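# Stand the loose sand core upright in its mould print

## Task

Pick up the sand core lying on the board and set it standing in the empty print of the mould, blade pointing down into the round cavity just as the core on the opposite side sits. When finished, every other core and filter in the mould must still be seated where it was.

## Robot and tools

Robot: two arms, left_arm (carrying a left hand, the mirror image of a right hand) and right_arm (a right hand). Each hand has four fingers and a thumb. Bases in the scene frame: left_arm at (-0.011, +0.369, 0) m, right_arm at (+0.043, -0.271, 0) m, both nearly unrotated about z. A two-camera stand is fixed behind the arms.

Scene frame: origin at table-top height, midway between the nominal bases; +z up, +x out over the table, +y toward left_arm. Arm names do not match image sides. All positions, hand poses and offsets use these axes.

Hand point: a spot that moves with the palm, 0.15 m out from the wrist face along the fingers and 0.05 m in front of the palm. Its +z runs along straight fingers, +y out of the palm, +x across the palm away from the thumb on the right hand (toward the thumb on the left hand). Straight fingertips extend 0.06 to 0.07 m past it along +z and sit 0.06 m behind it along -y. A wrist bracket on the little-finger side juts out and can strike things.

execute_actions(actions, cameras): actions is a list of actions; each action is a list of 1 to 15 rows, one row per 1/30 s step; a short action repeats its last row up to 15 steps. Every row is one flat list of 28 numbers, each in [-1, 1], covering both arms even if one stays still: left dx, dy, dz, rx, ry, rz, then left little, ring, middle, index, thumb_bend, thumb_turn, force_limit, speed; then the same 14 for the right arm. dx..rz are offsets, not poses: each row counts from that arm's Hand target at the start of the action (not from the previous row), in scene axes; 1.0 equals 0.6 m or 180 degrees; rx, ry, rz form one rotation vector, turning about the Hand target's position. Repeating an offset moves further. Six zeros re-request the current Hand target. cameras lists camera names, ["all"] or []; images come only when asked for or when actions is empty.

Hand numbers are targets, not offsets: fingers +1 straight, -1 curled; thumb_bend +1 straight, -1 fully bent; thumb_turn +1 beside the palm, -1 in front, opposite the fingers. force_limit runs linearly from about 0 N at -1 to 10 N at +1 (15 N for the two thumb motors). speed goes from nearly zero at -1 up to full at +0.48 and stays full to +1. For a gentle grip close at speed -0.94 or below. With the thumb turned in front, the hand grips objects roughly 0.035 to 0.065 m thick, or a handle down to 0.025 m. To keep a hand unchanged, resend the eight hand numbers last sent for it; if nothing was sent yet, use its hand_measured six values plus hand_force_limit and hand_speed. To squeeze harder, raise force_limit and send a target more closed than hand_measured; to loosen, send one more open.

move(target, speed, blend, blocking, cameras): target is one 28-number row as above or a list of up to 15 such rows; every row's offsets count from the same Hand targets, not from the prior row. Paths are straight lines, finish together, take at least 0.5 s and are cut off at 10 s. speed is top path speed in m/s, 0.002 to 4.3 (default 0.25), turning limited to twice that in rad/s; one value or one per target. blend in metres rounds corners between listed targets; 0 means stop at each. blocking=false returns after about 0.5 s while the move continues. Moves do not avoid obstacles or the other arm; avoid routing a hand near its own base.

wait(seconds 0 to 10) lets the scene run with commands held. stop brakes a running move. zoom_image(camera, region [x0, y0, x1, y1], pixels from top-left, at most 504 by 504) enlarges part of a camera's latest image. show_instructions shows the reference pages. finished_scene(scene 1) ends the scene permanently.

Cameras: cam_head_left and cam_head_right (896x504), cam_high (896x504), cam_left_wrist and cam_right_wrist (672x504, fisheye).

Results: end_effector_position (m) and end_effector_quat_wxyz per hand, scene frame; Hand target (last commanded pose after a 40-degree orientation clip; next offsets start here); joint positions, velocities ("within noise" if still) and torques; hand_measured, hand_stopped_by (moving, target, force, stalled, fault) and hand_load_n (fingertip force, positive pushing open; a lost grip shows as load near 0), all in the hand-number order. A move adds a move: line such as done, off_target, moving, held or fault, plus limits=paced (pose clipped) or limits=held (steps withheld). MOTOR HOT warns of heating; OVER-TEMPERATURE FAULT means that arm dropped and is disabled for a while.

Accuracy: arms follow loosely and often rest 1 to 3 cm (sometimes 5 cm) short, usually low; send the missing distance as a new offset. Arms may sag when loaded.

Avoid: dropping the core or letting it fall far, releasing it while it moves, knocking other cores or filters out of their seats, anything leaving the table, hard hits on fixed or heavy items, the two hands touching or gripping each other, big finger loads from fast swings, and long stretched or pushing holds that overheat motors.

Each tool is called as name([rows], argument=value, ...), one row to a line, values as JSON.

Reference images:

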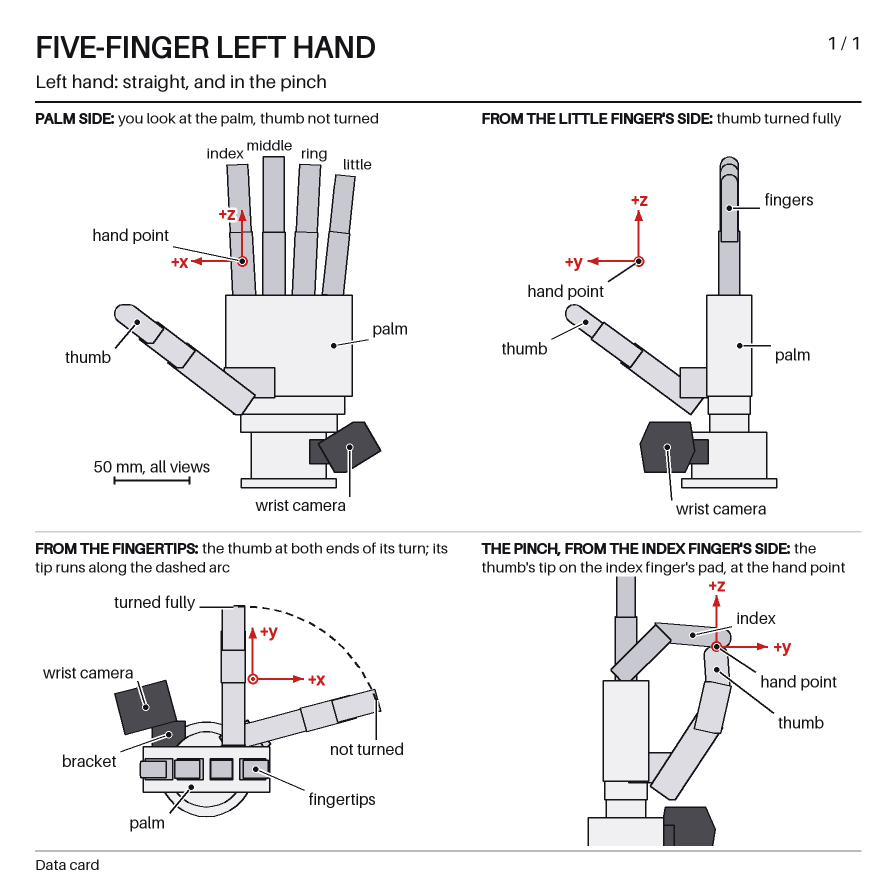

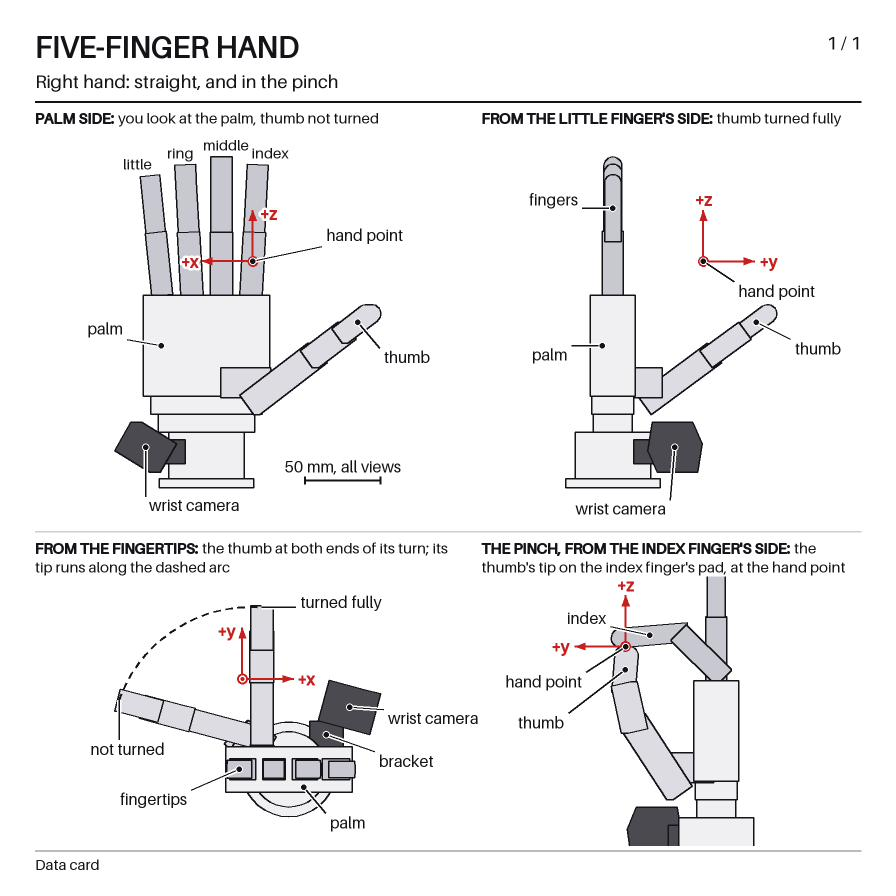

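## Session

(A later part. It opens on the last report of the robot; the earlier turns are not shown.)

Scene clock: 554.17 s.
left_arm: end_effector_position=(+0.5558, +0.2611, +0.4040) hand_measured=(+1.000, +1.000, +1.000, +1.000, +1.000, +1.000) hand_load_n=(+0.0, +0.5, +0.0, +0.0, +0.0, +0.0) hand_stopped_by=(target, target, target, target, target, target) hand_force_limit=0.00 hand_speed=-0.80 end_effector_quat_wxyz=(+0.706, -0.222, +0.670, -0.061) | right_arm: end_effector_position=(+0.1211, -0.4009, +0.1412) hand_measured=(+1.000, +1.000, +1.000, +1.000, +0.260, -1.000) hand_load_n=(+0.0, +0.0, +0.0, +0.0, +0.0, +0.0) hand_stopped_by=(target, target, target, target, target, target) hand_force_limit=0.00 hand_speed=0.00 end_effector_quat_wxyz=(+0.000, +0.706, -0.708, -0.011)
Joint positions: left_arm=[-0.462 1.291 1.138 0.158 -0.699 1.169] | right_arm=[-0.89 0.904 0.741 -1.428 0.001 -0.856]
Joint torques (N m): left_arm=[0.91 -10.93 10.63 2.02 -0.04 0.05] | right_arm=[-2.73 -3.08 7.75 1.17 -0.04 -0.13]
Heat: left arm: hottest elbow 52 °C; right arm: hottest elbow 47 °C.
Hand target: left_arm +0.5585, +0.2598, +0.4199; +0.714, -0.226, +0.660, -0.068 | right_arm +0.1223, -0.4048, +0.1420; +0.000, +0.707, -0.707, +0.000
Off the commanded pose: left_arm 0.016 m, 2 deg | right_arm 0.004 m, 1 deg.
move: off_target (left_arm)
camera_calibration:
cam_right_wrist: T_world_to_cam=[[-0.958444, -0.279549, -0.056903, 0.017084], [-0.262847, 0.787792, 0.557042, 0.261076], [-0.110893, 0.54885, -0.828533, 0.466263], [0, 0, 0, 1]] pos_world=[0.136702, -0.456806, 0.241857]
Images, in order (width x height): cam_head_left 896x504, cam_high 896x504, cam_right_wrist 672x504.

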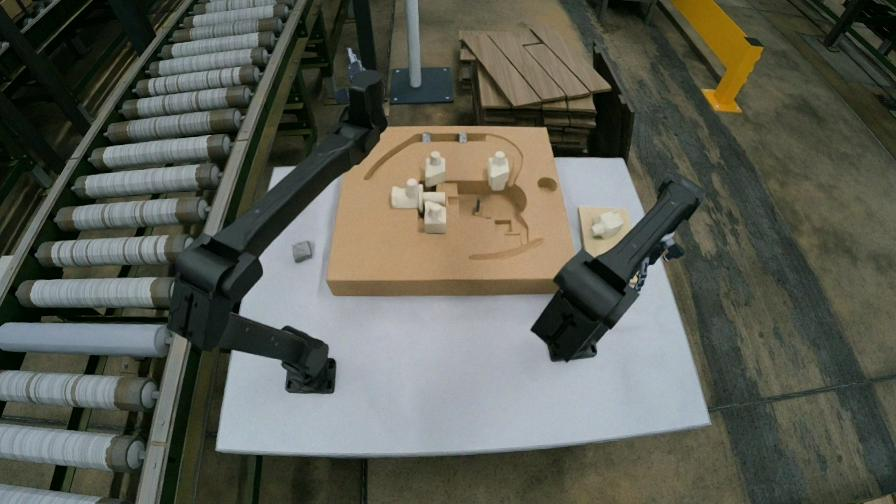

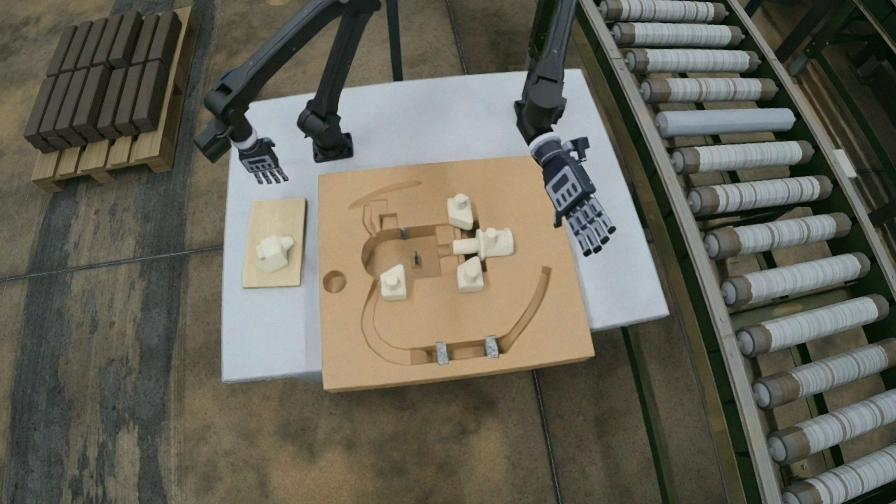

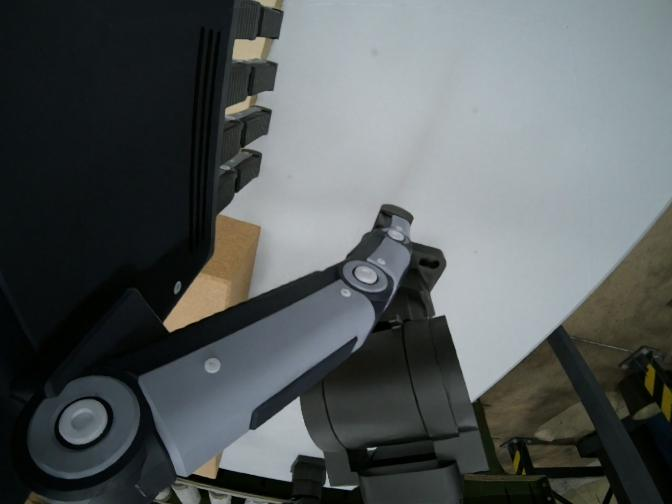

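move([
  [0,0,0,0,0,0,1,1,1,1,1,1,0,-0.8,0,0,-0.105,0,0,0,1,1,1,1,0.26,-1,0,0],
  [0,0,0,0,0,0,1,1,1,1,1,1,0,-0.8,0.185,0,-0.105,0,0,0,1,1,1,1,0.26,-1,0,0],
], speed=[0.15,0.08], cameras=["cam_right_wrist","cam_high","cam_head_left"])

Scene clock: 560.93 s.
left_arm: end_effector_position=(+0.5558, +0.2611, +0.4040) hand_measured=(+1.000, +1.000, +1.000, +1.000, +1.000, +1.000) hand_load_n=(+0.0, +0.0, +0.0, +0.0, +0.0, +0.0) hand_stopped_by=(target, target, target, target, target, target) hand_force_limit=0.00 hand_speed=-0.80 end_effector_quat_wxyz=(+0.706, -0.222, +0.670, -0.061) | right_arm: end_effector_position=(+0.2068, -0.3961, +0.0769) hand_measured=(+1.000, +1.000, +1.000, +1.000, +0.260, -1.000) hand_load_n=(-1.5, -1.0, -3.0, +0.0, +0.0, +0.0) hand_stopped_by=(target, target, target, target, target, target) hand_force_limit=0.00 hand_speed=0.00 end_effector_quat_wxyz=(+0.011, +0.702, -0.711, -0.027)
Joint positions: left_arm=[-0.462 1.291 1.138 0.158 -0.699 1.169] | right_arm=[-0.634 1.191 0.739 -1.176 0.011 -0.589]
Joint torques (N m): left_arm=[0.32 -10.58 10.55 2.21 -0.01 0.04] | right_arm=[0.03 -3.78 9.8 2.14 -0.51 0.06]
Heat: left arm: hottest elbow 52 °C; right arm: hottest elbow 47 °C.
Hand target: left_arm +0.5585, +0.2598, +0.4199; +0.714, -0.226, +0.660, -0.068 | right_arm +0.2333, -0.4048, +0.0790; +0.000, +0.707, -0.707, +0.000
Off the commanded pose: left_arm 0.016 m, 2 deg | right_arm 0.028 m, 3 deg.
move: off_target (left_arm, right_arm)
camera_calibration:
cam_right_wrist: T_world_to_cam=[[-0.96285, -0.269159, -0.0217508, 0.0992211], [-0.232695, 0.786136, 0.572576, 0.307523], [-0.137015, 0.556366, -0.819563, 0.427537], [0, 0, 0, 1]] pos_world=[0.225673, -0.452916, 0.176471]
Images, in order (width x height): cam_head_left 896x504, cam_high 896x504, cam_right_wrist 672x504.

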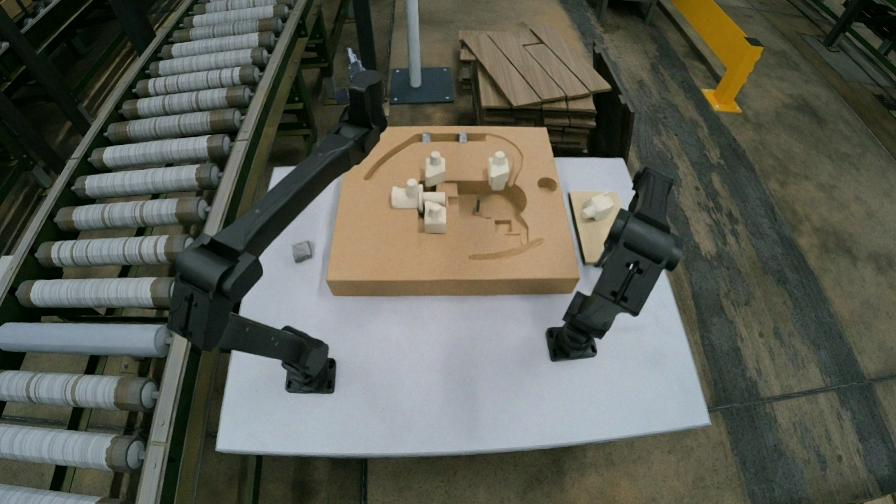

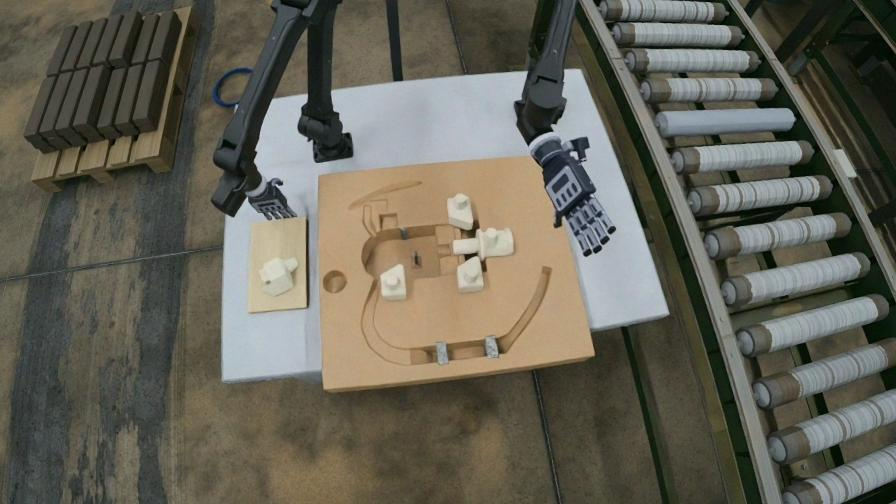

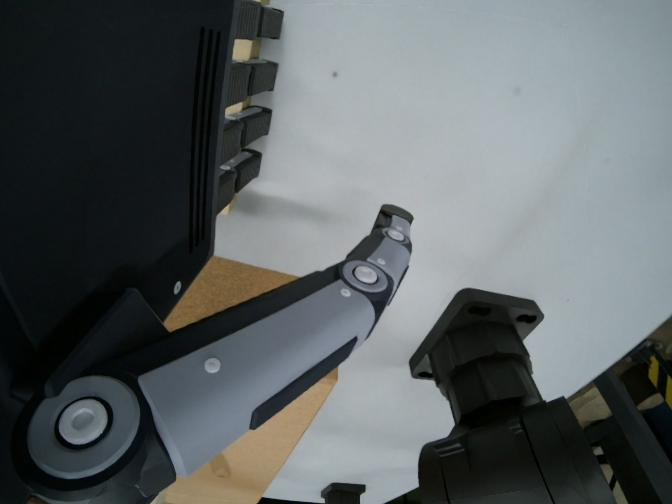

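move(target=[0,0,0,0,0,0,1,1,1,1,1,1,0,-0.8,0.065,0,0.003,0,0,0,1,1,1,1,0.26,-1,0,0], speed=0.08, cameras=["cam_high"])

Scene clock: 566.43 s.
left_arm: end_effector_position=(+0.5558, +0.2611, +0.4040) hand_measured=(+1.000, +1.000, +1.000, +1.000, +1.000, +1.000) hand_load_n=(+0.0, +0.0, +0.0, +0.0, +0.0, +0.0) hand_stopped_by=(target, target, target, target, target, target) hand_force_limit=0.00 hand_speed=-0.80 end_effector_quat_wxyz=(+0.706, -0.222, +0.670, -0.061) | right_arm: end_effector_position=(+0.2442, -0.3969, +0.0780) hand_measured=(+1.000, +1.000, +1.000, +1.000, +0.260, -1.000) hand_load_n=(+0.0, -2.0, -2.5, +0.0, +0.0, +0.0) hand_stopped_by=(target, target, target, target, target, target) hand_force_limit=0.00 hand_speed=0.00 end_effector_quat_wxyz=(+0.011, +0.704, -0.710, -0.027)
Joint positions: left_arm=[-0.462 1.291 1.138 0.158 -0.699 1.169] | right_arm=[-0.568 1.282 0.817 -1.165 0.008 -0.527]
Joint torques (N m): left_arm=[0.85 -10.58 10.58 2.1 -0.04 0.04] | right_arm=[0.09 -5.3 10.14 1.88 -0.38 0.09]
Heat: left arm: hottest elbow 53 °C; right arm: hottest elbow 48 °C.
Hand target: left_arm +0.5585, +0.2598, +0.4199; +0.714, -0.226, +0.660, -0.068 | right_arm +0.2723, -0.4049, +0.0809; +0.000, +0.707, -0.707, +0.000
Off the commanded pose: left_arm 0.016 m, 2 deg | right_arm 0.029 m, 3 deg.
move: off_target (left_arm, right_arm)
Images, in order (width x height): cam_high 896x504.

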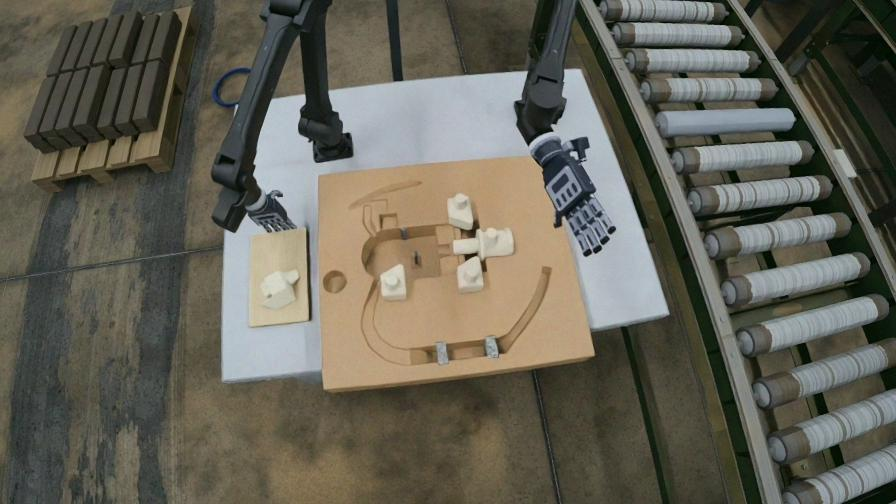

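move([
  [0,0,0,0,0,0,1,1,1,1,1,1,0,-0.8,-0.08,0,0.0,0,0,0,1,1,1,1,0.26,-1,0,0],
  [0,0,0,0,0,0,1,1,1,1,1,1,0,-0.8,-0.04,-0.01,0.24,0,0,0,1,1,1,1,0.26,-1,0,0],
  [0,0,0,0,0,0,1,1,1,1,1,1,0,-0.8,0.275,-0.03,0.24,0,0,0,1,1,1,1,1,1,0,0],
], speed=[0.15,0.3,0.3], blend=[0.01,0.03,0], cameras=["cam_right_wrist"])

zoom_image(camera="cam_right_wrist", region=[220, 0, 440, 240])

Scene clock: 574.10 s.
left_arm: end_effector_position=(+0.5558, +0.2611, +0.4040) hand_measured=(+1.000, +1.000, +1.000, +1.000, +1.000, +1.000) hand_load_n=(+0.0, +0.0, +0.0, +0.0, +0.0, +0.0) hand_stopped_by=(target, target, target, target, target, target) hand_force_limit=0.00 hand_speed=-0.80 end_effector_quat_wxyz=(+0.706, -0.222, +0.670, -0.061) | right_arm: end_effector_position=(+0.4271, -0.4220, +0.2166) hand_measured=(+1.000, +1.000, +1.000, +1.000, +1.000, +1.000) hand_load_n=(+0.0, +0.0, +0.0, +0.0, +0.0, +0.0) hand_stopped_by=(target, target, target, target, target, target) hand_force_limit=0.00 hand_speed=0.00 end_effector_quat_wxyz=(+0.002, +0.708, -0.706, -0.007)
Joint positions: left_arm=[-0.462 1.291 1.138 0.158 -0.699 1.169] | right_arm=[-0.42 1.606 1.546 -1.526 -0.002 -0.392]
Joint torques (N m): left_arm=[0.73 -10.7 10.78 2.07 -0.06 0.08] | right_arm=[-0.91 -11.69 10.76 0.25 0.07 0.11]
Heat: left arm: hottest elbow 53 °C; right arm: hottest elbow 49 °C.
Hand target: left_arm +0.5585, +0.2598, +0.4199; +0.714, -0.226, +0.660, -0.068 | right_arm +0.4373, -0.4229, +0.2248; +0.000, +0.707, -0.707, +0.000
Off the commanded pose: left_arm 0.016 m, 2 deg | right_arm 0.013 m, 1 deg.
move: off_target (left_arm, right_arm); target 3's new numbers were sent with right_arm's hand 0.013 m and 1 deg from that target
camera_calibration:
cam_right_wrist: T_world_to_cam=[[-0.956757, -0.285453, -0.0559699, 0.305364], [-0.268054, 0.790452, 0.550756, 0.320814], [-0.112973, 0.541943, -0.832788, 0.573076], [0, 0, 0, 1]] pos_world=[0.442897, -0.476995, 0.317652]
Images, in order (width x height): cam_right_wrist 672x504.

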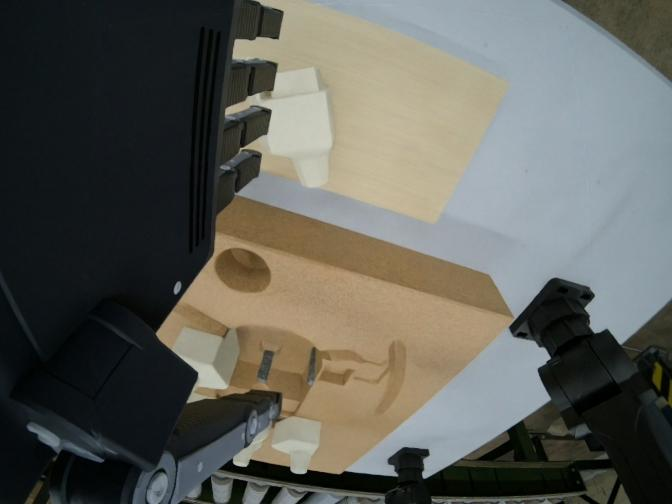

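Scaled by 2.100 from the camera's 672x504 image, which has a finer 960x720 frame.

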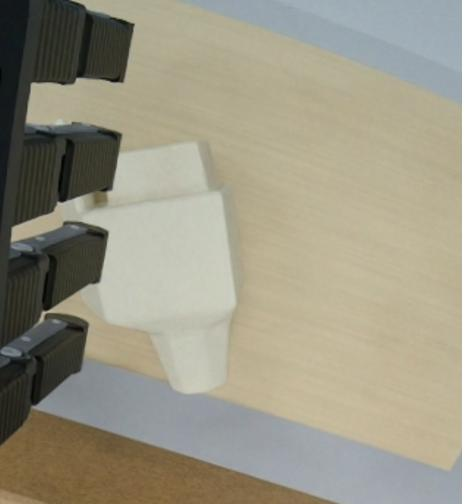

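move([
  [0,0,0,0,0,0,1,1,1,1,1,1,0,-0.8,0,0.218,-0.03,0,0,-0.378,1,1,1,1,1,1,0,0],
  [0,0,0,0,0,0,1,1,1,1,1,1,0,-0.8,-0.003,0.218,-0.2,0,0,-0.378,1,1,1,1,1,1,0,0],
], speed=[0.25,0.12], cameras=["cam_right_wrist","cam_high"])

zoom_image(camera="cam_high", region=[220, 200, 340, 330])

Scene clock: 616.33 s.
left_arm: end_effector_position=(+0.5558, +0.2611, +0.4040) hand_measured=(+1.000, +1.000, +1.000, +1.000, +1.000, +1.000) hand_load_n=(+0.0, +0.0, +0.0, +0.0, +0.0, +0.0) hand_stopped_by=(target, target, target, target, target, target) hand_force_limit=0.00 hand_speed=-0.80 end_effector_quat_wxyz=(+0.706, -0.222, +0.670, -0.061) | right_arm: end_effector_position=(+0.4317, -0.2947, +0.1099) hand_measured=(+1.000, +1.000, +1.000, +1.000, +1.000, +1.000) hand_load_n=(+0.0, +0.0, +0.0, +0.0, +0.0, +0.0) hand_stopped_by=(target, target, target, target, target, target) hand_force_limit=0.00 hand_speed=0.00 end_effector_quat_wxyz=(+0.001, -0.191, +0.982, +0.000)
Joint positions: left_arm=[-0.462 1.291 1.138 0.158 -0.699 1.169] | right_arm=[-0.265 1.431 1.064 -1.201 -0.001 0.953]
Joint torques (N m): left_arm=[-0.15 -10.4 10.63 2.07 -0.06 0.08] | right_arm=[-0.97 -8.47 7.1 1.21 0.05 0.1]
Heat: left arm: hottest elbow 53 °C; right arm: hottest elbow 50 °C.
Hand target: left_arm +0.5585, +0.2598, +0.4199; +0.714, -0.226, +0.660, -0.068 | right_arm +0.4355, -0.2920, +0.1048; +0.000, -0.190, +0.982, +0.000
Off the commanded pose: left_arm 0.016 m, 2 deg | right_arm 0.007 m, 0 deg.
move: off_target (left_arm)
camera_calibration:
cam_right_wrist: T_world_to_cam=[[-0.620434, 0.781316, -0.0678786, 0.510678], [0.633762, 0.550475, 0.543437, -0.179063], [0.461961, 0.294148, -0.836701, 0.0949815], [0, 0, 0, 1]] pos_world=[0.386447, -0.32837, 0.211445]
Images, in order (width x height): cam_high 896x504, cam_right_wrist 672x504.

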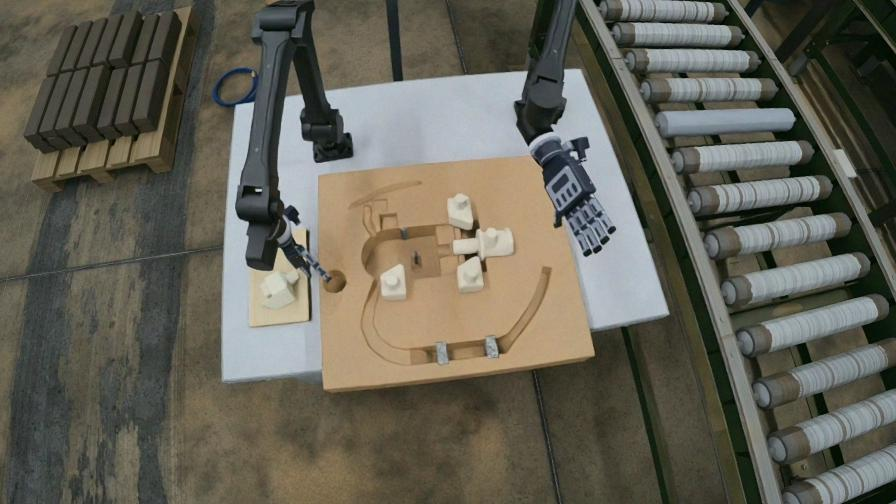

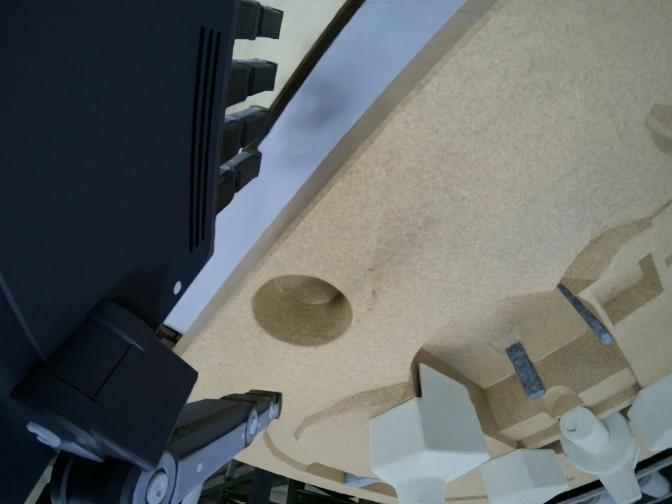

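Scaled by 3.877 from the camera's 896x504 image, which has a finer 1280x720 frame.

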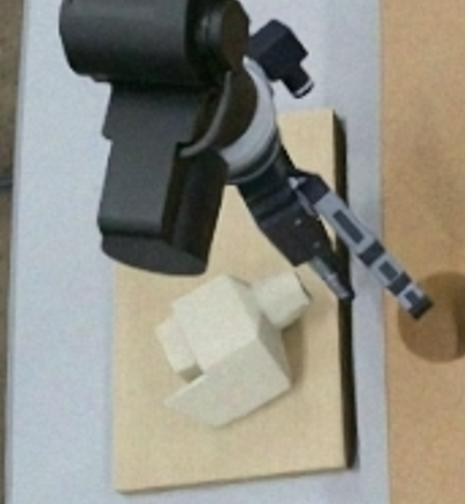

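move(target=[0,0,0,0,0,0,1,1,1,1,1,1,0,-0.8,0.027,-0.0755,-0.01,0,0,0,1,1,1,1,1,1,0,0], speed=0.06, cameras=["cam_high"])

zoom_image(camera="cam_high", region=[220, 200, 340, 330])

Scene clock: 622.97 s.
left_arm: end_effector_position=(+0.5558, +0.2611, +0.4040) hand_measured=(+1.000, +1.000, +1.000, +1.000, +1.000, +1.000) hand_load_n=(+0.0, +0.0, +0.0, +0.0, +0.0, +0.0) hand_stopped_by=(target, target, target, target, target, target) hand_force_limit=0.00 hand_speed=-0.80 end_effector_quat_wxyz=(+0.706, -0.222, +0.670, -0.061) | right_arm: end_effector_position=(+0.4337, -0.3207, +0.0957) hand_measured=(+1.000, +1.000, +1.000, +1.000, +1.000, +1.000) hand_load_n=(+0.0, +0.0, -1.0, -0.5, +0.0, +0.0) hand_stopped_by=(target, target, target, target, target, target) hand_force_limit=0.00 hand_speed=0.00 end_effector_quat_wxyz=(-0.011, -0.198, +0.980, +0.010)
Joint positions: left_arm=[-0.462 1.291 1.138 0.158 -0.699 1.169] | right_arm=[-0.33 1.492 1.087 -1.194 -0.007 0.874]
Joint torques (N m): left_arm=[0.97 -10.46 10.62 2.04 -0.02 0.05] | right_arm=[-3.6 -8.06 10.28 1.2 0.33 -0.09]
Heat: left arm: hottest elbow 53 °C; right arm: hottest elbow 50 °C.
Hand target: left_arm +0.5585, +0.2598, +0.4199; +0.714, -0.226, +0.660, -0.068 | right_arm +0.4516, -0.3373, +0.0988; +0.000, -0.190, +0.982, +0.000
Off the commanded pose: left_arm 0.016 m, 2 deg | right_arm 0.025 m, 2 deg.
move: off_target (left_arm, right_arm)
Images, in order (width x height): cam_high 896x504.

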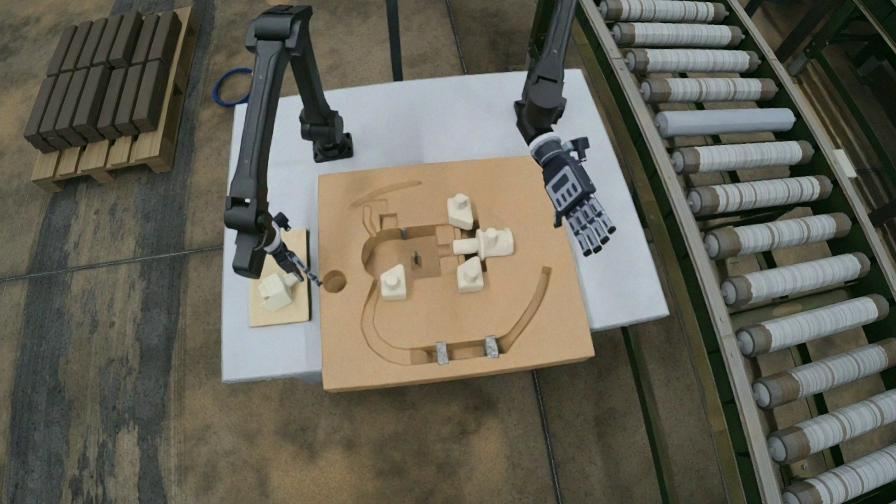

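Scaled by 3.877 from the camera's 896x504 image, which has a finer 1280x720 frame.

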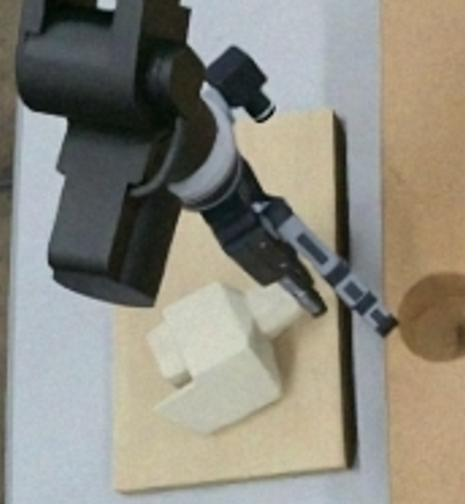

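move(target=[0,0,0,0,0,0,1,1,1,1,1,1,0,-0.8,0.017,-0.042,0.006,0,0,0,1,1,1,1,1,1,0,0], speed=0.06, cameras=["cam_high"])

zoom_image(camera="cam_high", region=[220, 200, 340, 330])

Scene clock: 627.67 s.
left_arm: end_effector_position=(+0.5558, +0.2611, +0.4040) hand_measured=(+1.000, +1.000, +1.000, +1.000, +1.000, +1.000) hand_load_n=(+0.0, +0.0, +0.0, -0.5, +0.0, +0.0) hand_stopped_by=(target, target, target, target, target, target) hand_force_limit=0.00 hand_speed=-0.80 end_effector_quat_wxyz=(+0.706, -0.222, +0.670, -0.061) | right_arm: end_effector_position=(+0.4474, -0.3478, +0.0962) hand_measured=(+1.000, +1.000, +1.000, +1.000, +1.000, +1.000) hand_load_n=(+0.0, +0.0, -0.5, -1.0, +0.0, +0.0) hand_stopped_by=(target, target, target, target, target, target) hand_force_limit=0.00 hand_speed=0.00 end_effector_quat_wxyz=(-0.007, -0.196, +0.981, +0.008)
Joint positions: left_arm=[-0.462 1.291 1.138 0.158 -0.699 1.169] | right_arm=[-0.381 1.539 1.142 -1.194 -0.007 0.828]
Joint torques (N m): left_arm=[0.44 -10.81 10.63 2.04 -0.04 0.04] | right_arm=[-2.96 -8.94 10.63 0.57 0.3 -0.08]
Heat: left arm: hottest elbow 53 °C; right arm: hottest elbow 51 °C.
Hand target: left_arm +0.5585, +0.2598, +0.4199; +0.714, -0.226, +0.660, -0.068 | right_arm +0.4618, -0.3625, +0.1023; +0.000, -0.190, +0.982, +0.000
Off the commanded pose: left_arm 0.016 m, 2 deg | right_arm 0.021 m, 1 deg.
move: off_target (left_arm, right_arm)
Images, in order (width x height): cam_high 896x504.

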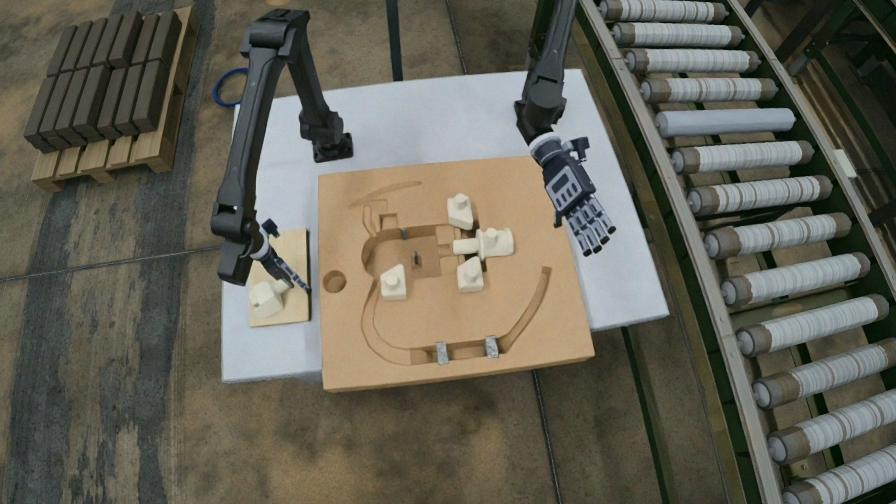

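Scaled by 3.877 from the camera's 896x504 image, which has a finer 1280x720 frame.

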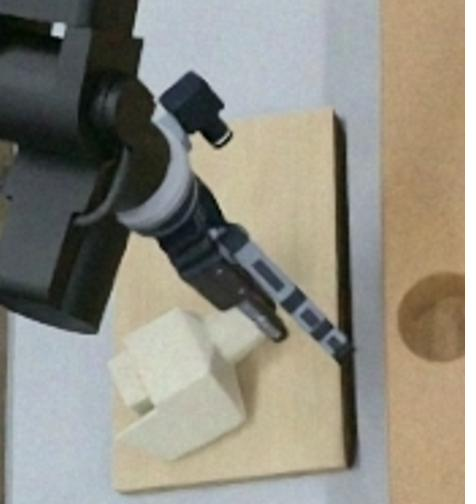

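move([
  [0,0,0,0,0,0,1,1,1,1,1,1,0,-0.8,-0.04,0.1,0.02,0,0,0,1,1,1,1,1,1,0,0],
  [0,0,0,0,0,0,1,1,1,1,1,1,0,-0.8,-0.04,0.1,0.2,0,0,0,1,1,1,1,1,1,0,0],
  [0,0,0,0,0,0,1,1,1,1,1,1,0,-0.8,0.03,-0.13,0.2,0,0,0.433,1,1,1,1,1,1,0,0],
], speed=[0.1,0.3,0.3], blend=[0.01,0.03,0], cameras=["cam_right_wrist"])

zoom_image(camera="cam_right_wrist", region=[240, 20, 440, 240])

Scene clock: 635.87 s.
left_arm: end_effector_position=(+0.5558, +0.2611, +0.4040) hand_measured=(+1.000, +1.000, +1.000, +1.000, +1.000, +1.000) hand_load_n=(+0.0, +0.0, -0.5, +0.0, +0.0, +0.0) hand_stopped_by=(target, target, target, target, target, target) hand_force_limit=0.00 hand_speed=-0.80 end_effector_quat_wxyz=(+0.706, -0.222, +0.670, -0.061) | right_arm: end_effector_position=(+0.4714, -0.4308, +0.2198) hand_measured=(+1.000, +1.000, +1.000, +1.000, +1.000, +1.000) hand_load_n=(+0.0, +0.0, +0.0, +0.0, +0.0, +0.0) hand_stopped_by=(target, target, target, target, target, target) hand_force_limit=0.00 hand_speed=0.00 end_effector_quat_wxyz=(+0.001, +0.766, -0.643, -0.002)
Joint positions: left_arm=[-0.462 1.291 1.138 0.158 -0.699 1.169] | right_arm=[-0.38 1.716 1.696 -1.555 0.002 -0.523]
Joint torques (N m): left_arm=[0.21 -10.29 10.77 2.06 -0.03 0.05] | right_arm=[-2.73 -12.1 11.02 0.27 -0.05 -0.14]
Heat: left arm: hottest elbow 53 °C; right arm: hottest elbow 51 °C.
Hand target: left_arm +0.5585, +0.2598, +0.4199; +0.714, -0.226, +0.660, -0.068 | right_arm +0.4798, -0.4406, +0.2225; +0.000, +0.765, -0.644, +0.000
Off the commanded pose: left_arm 0.016 m, 2 deg | right_arm 0.013 m, 0 deg.
move: off_target (left_arm, right_arm)
camera_calibration:
cam_right_wrist: T_world_to_cam=[[-0.893638, -0.444355, -0.062927, 0.248719], [-0.404304, 0.736243, 0.542665, 0.380564], [-0.194806, 0.510387, -0.837589, 0.611651], [0, 0, 0, 1]] pos_world=[0.495281, -0.481847, 0.321444]
Images, in order (width x height): cam_right_wrist 672x504.

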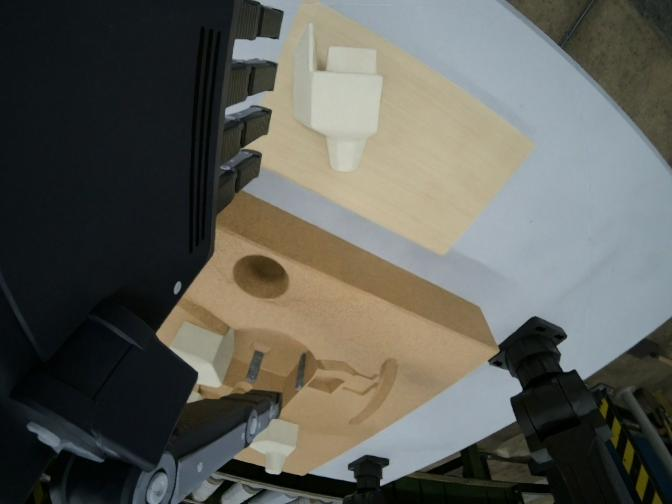

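Scaled by 2.291 from the camera's 672x504 image, which has a finer 960x720 frame.

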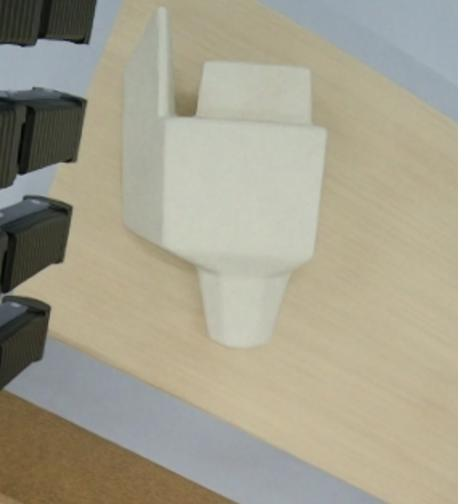

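move([
  [0,0,0,0,0,0,1,1,1,1,1,1,0,-0.8,-0.0273,0.0318,-0.09,-0.2328,-0.373,0.3977,1,1,1,1,1,1,0,0],
  [0,0,0,0,0,0,1,1,1,1,1,1,0,-0.8,-0.0273,0.0318,-0.09,-0.2328,-0.373,0.3977,1,1,0.34,0.34,0.26,-1,0,0],
], speed=0.3, cameras=["all"])

zoom_image(camera="cam_high", region=[200, 180, 360, 340])

zoom_image(camera="cam_head_left", region=[540, 130, 680, 290])

Scene clock: 659.83 s.
left_arm: end_effector_position=(+0.5558, +0.2611, +0.4040) hand_measured=(+1.000, +1.000, +1.000, +1.000, +1.000, +1.000) hand_load_n=(+0.0, +0.0, +0.0, +0.0, +0.0, +0.0) hand_stopped_by=(target, target, target, target, target, target) hand_force_limit=0.00 hand_speed=-0.80 end_effector_quat_wxyz=(+0.706, -0.222, +0.670, -0.061) | right_arm: end_effector_position=(+0.4630, -0.4158, +0.1701) hand_measured=(+1.000, +1.000, +0.340, +0.340, +0.260, -1.000) hand_load_n=(+0.0, +0.0, +0.0, +0.0, +0.0, +0.0) hand_stopped_by=(target, target, target, target, target, target) hand_force_limit=0.00 hand_speed=0.00 end_effector_quat_wxyz=(-0.090, +0.804, +0.028, +0.587)
Joint positions: left_arm=[-0.462 1.291 1.138 0.158 -0.699 1.169] | right_arm=[-0.505 0.985 0.455 0.157 -0.627 -1.679]
Joint torques (N m): left_arm=[0.32 -10.93 10.85 2.17 -0.01 0.06] | right_arm=[-2.73 -2.9 7.69 2.82 -0.22 -0.14]
Heat: left arm: hottest elbow 53 °C; right arm: hottest elbow 50 °C.
Hand target: left_arm +0.5585, +0.2598, +0.4199; +0.714, -0.226, +0.660, -0.068 | right_arm +0.4634, -0.4214, +0.1684; -0.084, +0.803, +0.028, +0.589
Off the commanded pose: left_arm 0.016 m, 2 deg | right_arm 0.006 m, 1 deg.
move: off_target (left_arm)
camera_calibration:
cam_right_wrist: T_world_to_cam=[[0.295156, -0.944861, 0.141848, -0.548578], [-0.713051, -0.316651, -0.625532, 0.296964], [0.635957, 0.083485, -0.767195, -0.0134425], [0, 0, 0, 1]] pos_world=[0.382215, -0.423173, 0.253262]

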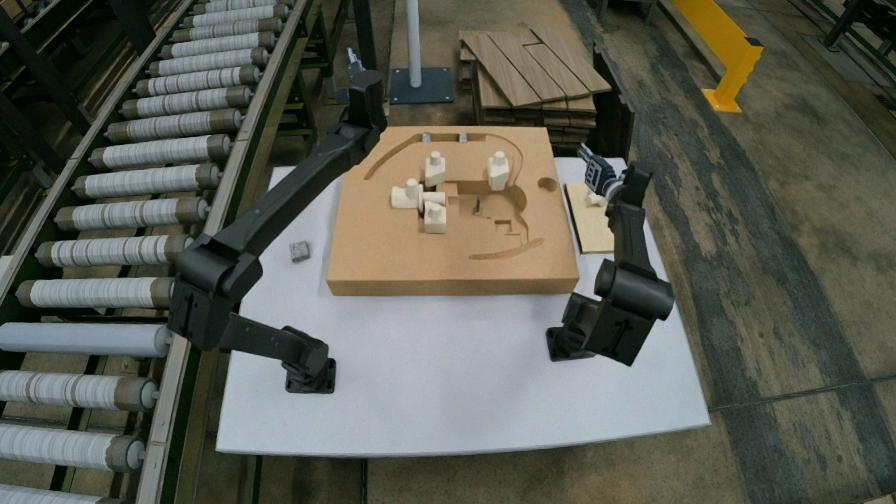

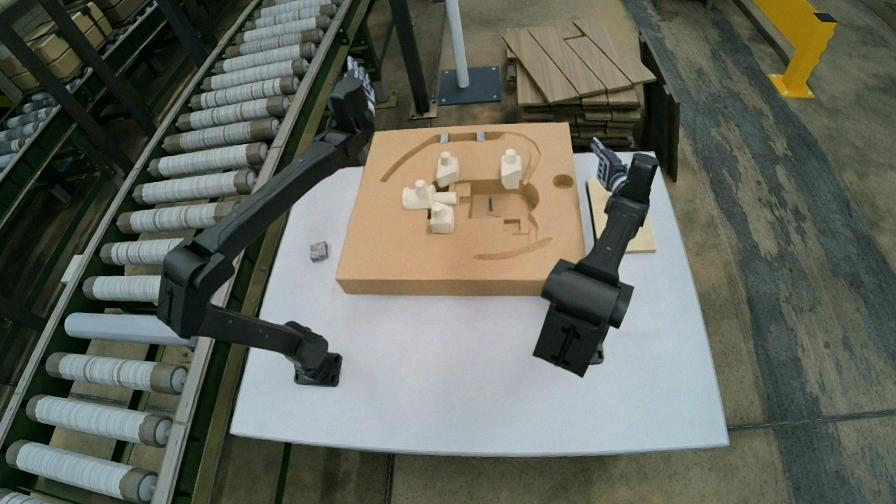

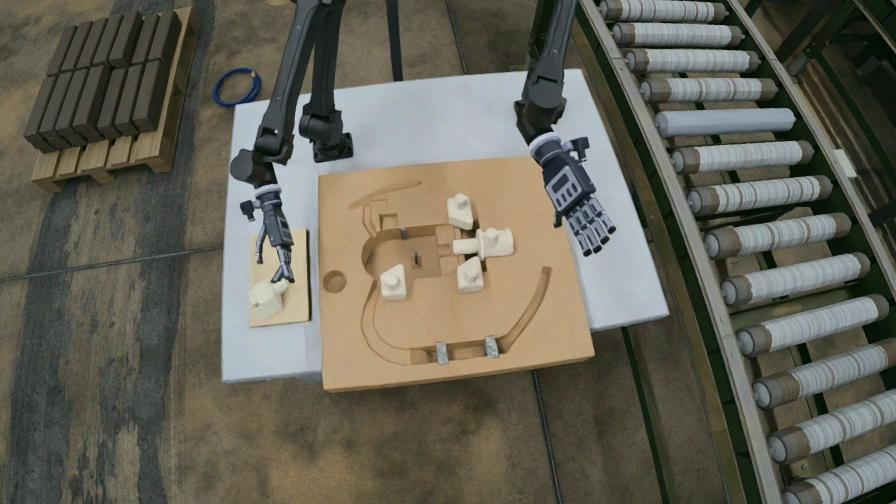

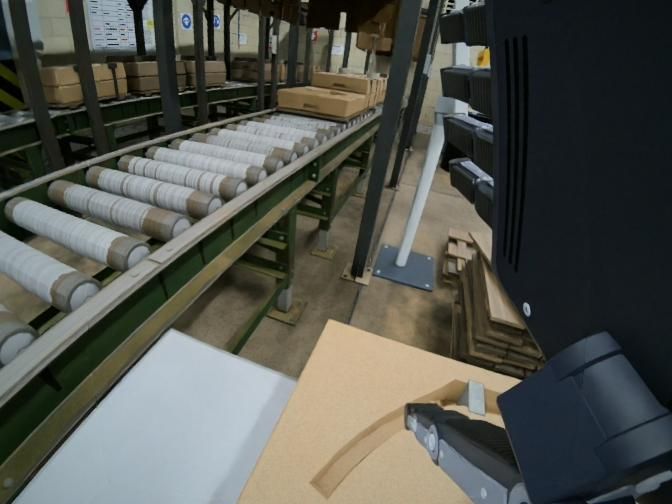

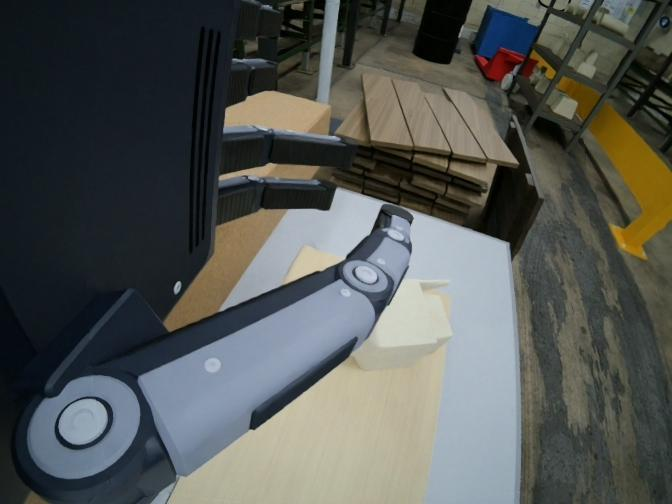

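Scaled by 3.150 from the camera's 896x504 image, which has a finer 1280x720 frame.

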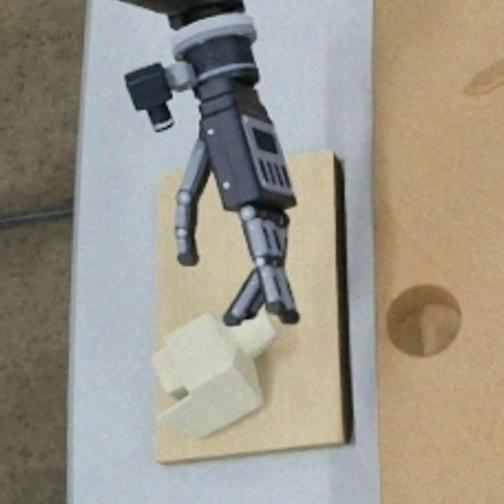

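Scaled by 3.150 from the camera's 896x504 image, which has a finer 1280x720 frame.

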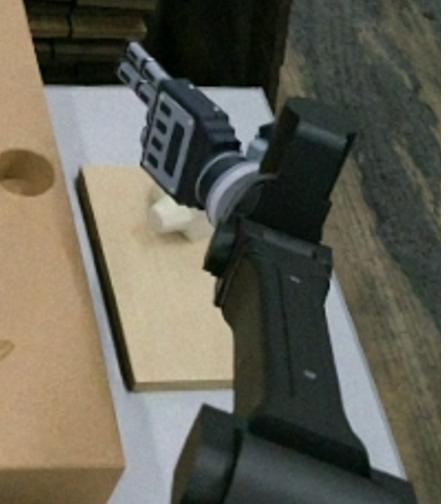

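move(target=[0,0,0,0,0,0,1,1,1,1,1,1,0,-0.8,-0.0118,-0.0085,-0.125,0,0,0,1,1,0.44,0.44,0.26,-1,0,0], speed=0.15, cameras=["cam_high","cam_right_wrist","cam_head_left"])

zoom_image(camera="cam_high", region=[220, 230, 340, 340])

zoom_image(camera="cam_right_wrist", region=[300, 150, 500, 350])

Scene clock: 682.33 s.
left_arm: end_effector_position=(+0.5558, +0.2611, +0.4040) hand_measured=(+1.000, +1.000, +1.000, +1.000, +1.000, +1.000) hand_load_n=(+0.0, +0.0, +0.0, +0.0, +0.0, +0.0) hand_stopped_by=(target, target, target, target, target, target) hand_force_limit=0.00 hand_speed=-0.80 end_effector_quat_wxyz=(+0.706, -0.222, +0.670, -0.061) | right_arm: end_effector_position=(+0.4563, -0.4205, +0.0915) hand_measured=(+1.000, +1.000, +0.440, +0.440, +0.260, -1.000) hand_load_n=(+0.0, +0.0, +0.0, +0.0, +0.0, +0.0) hand_stopped_by=(target, target, target, target, target, target) hand_force_limit=0.00 hand_speed=0.00 end_effector_quat_wxyz=(-0.092, +0.806, +0.027, +0.584)
Joint positions: left_arm=[-0.462 1.291 1.138 0.158 -0.699 1.169] | right_arm=[-0.533 1.214 0.333 0.493 -0.653 -1.691]
Joint torques (N m): left_arm=[0.62 -10.75 10.71 2.09 -0.07 0.07] | right_arm=[-2.67 -4.72 5.96 2.92 -0.26 -0.19]
Heat: left arm: hottest elbow 54 °C; right arm: hottest elbow 48 °C.
Hand target: left_arm +0.5585, +0.2598, +0.4199; +0.714, -0.226, +0.660, -0.068 | right_arm +0.4562, -0.4265, +0.0933; -0.084, +0.803, +0.028, +0.589
Off the commanded pose: left_arm 0.016 m, 2 deg | right_arm 0.006 m, 1 deg.
move: off_target (left_arm)
camera_calibration:
cam_right_wrist: T_world_to_cam=[[0.29644, -0.945505, 0.134698, -0.54012], [-0.71741, -0.313551, -0.6221, 0.244485], [0.630434, 0.0877821, -0.771264, -0.0644086], [0, 0, 0, 1]] pos_world=[0.376115, -0.428373, 0.175171]
Images, in order (width x height): cam_head_left 896x504, cam_high 896x504, cam_right_wrist 672x504.

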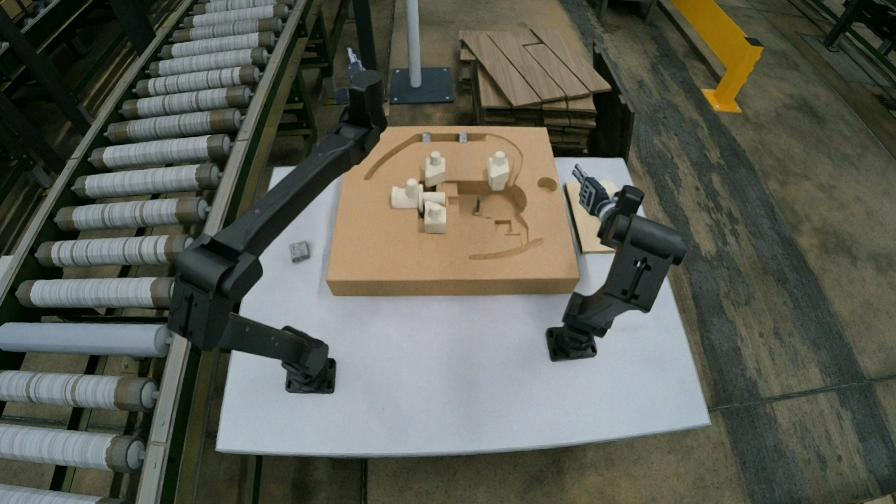

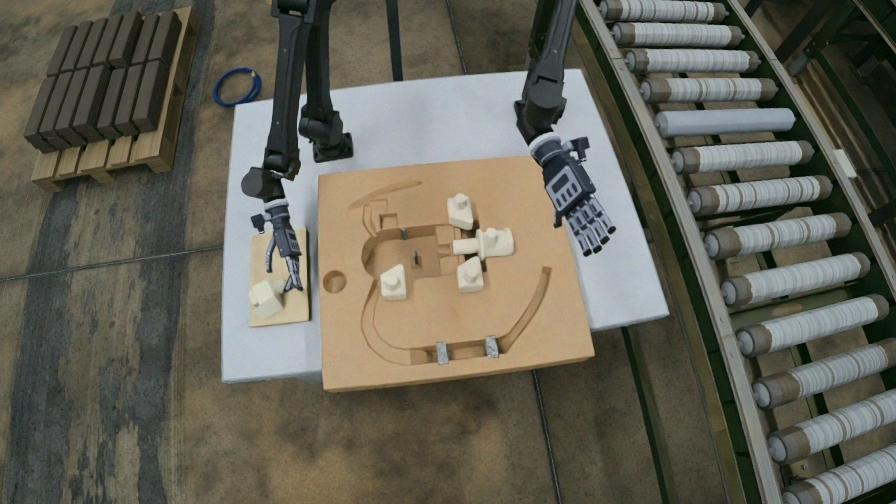

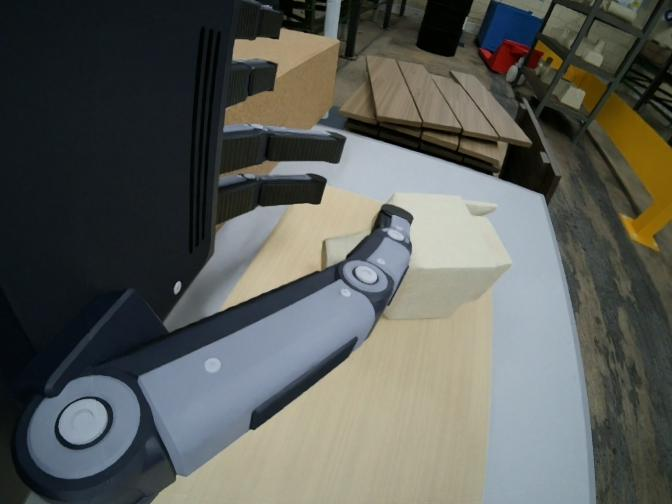

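Scaled by 4.200 from the camera's 896x504 image, which has a finer 1280x720 frame.

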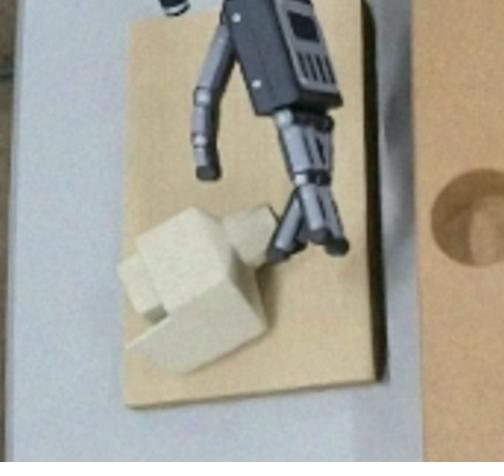

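Scaled by 2.520 from the camera's 672x504 image, which has a finer 960x720 frame.

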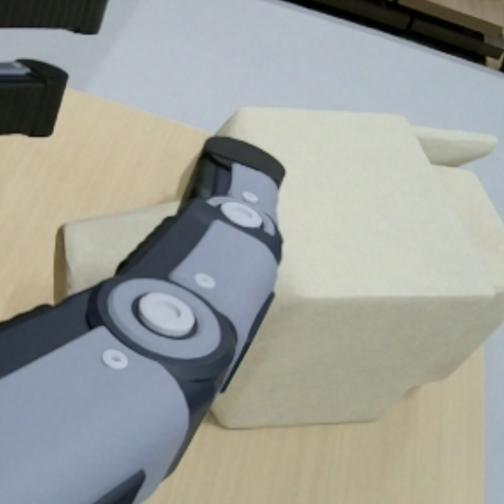

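zoom_image(camera="cam_right_wrist", region=[300, 190, 400, 290])

Scaled by 5.040 from the camera's 672x504 image, which has a finer 960x720 frame.

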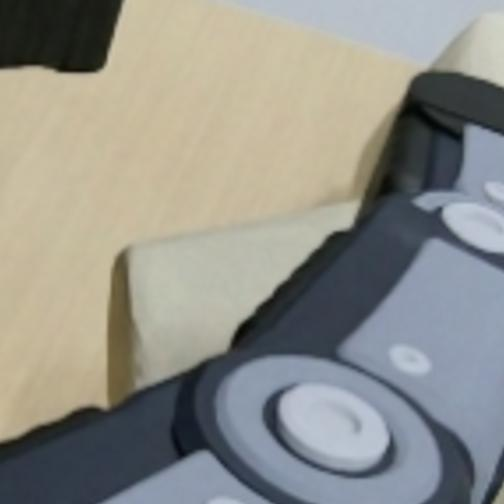

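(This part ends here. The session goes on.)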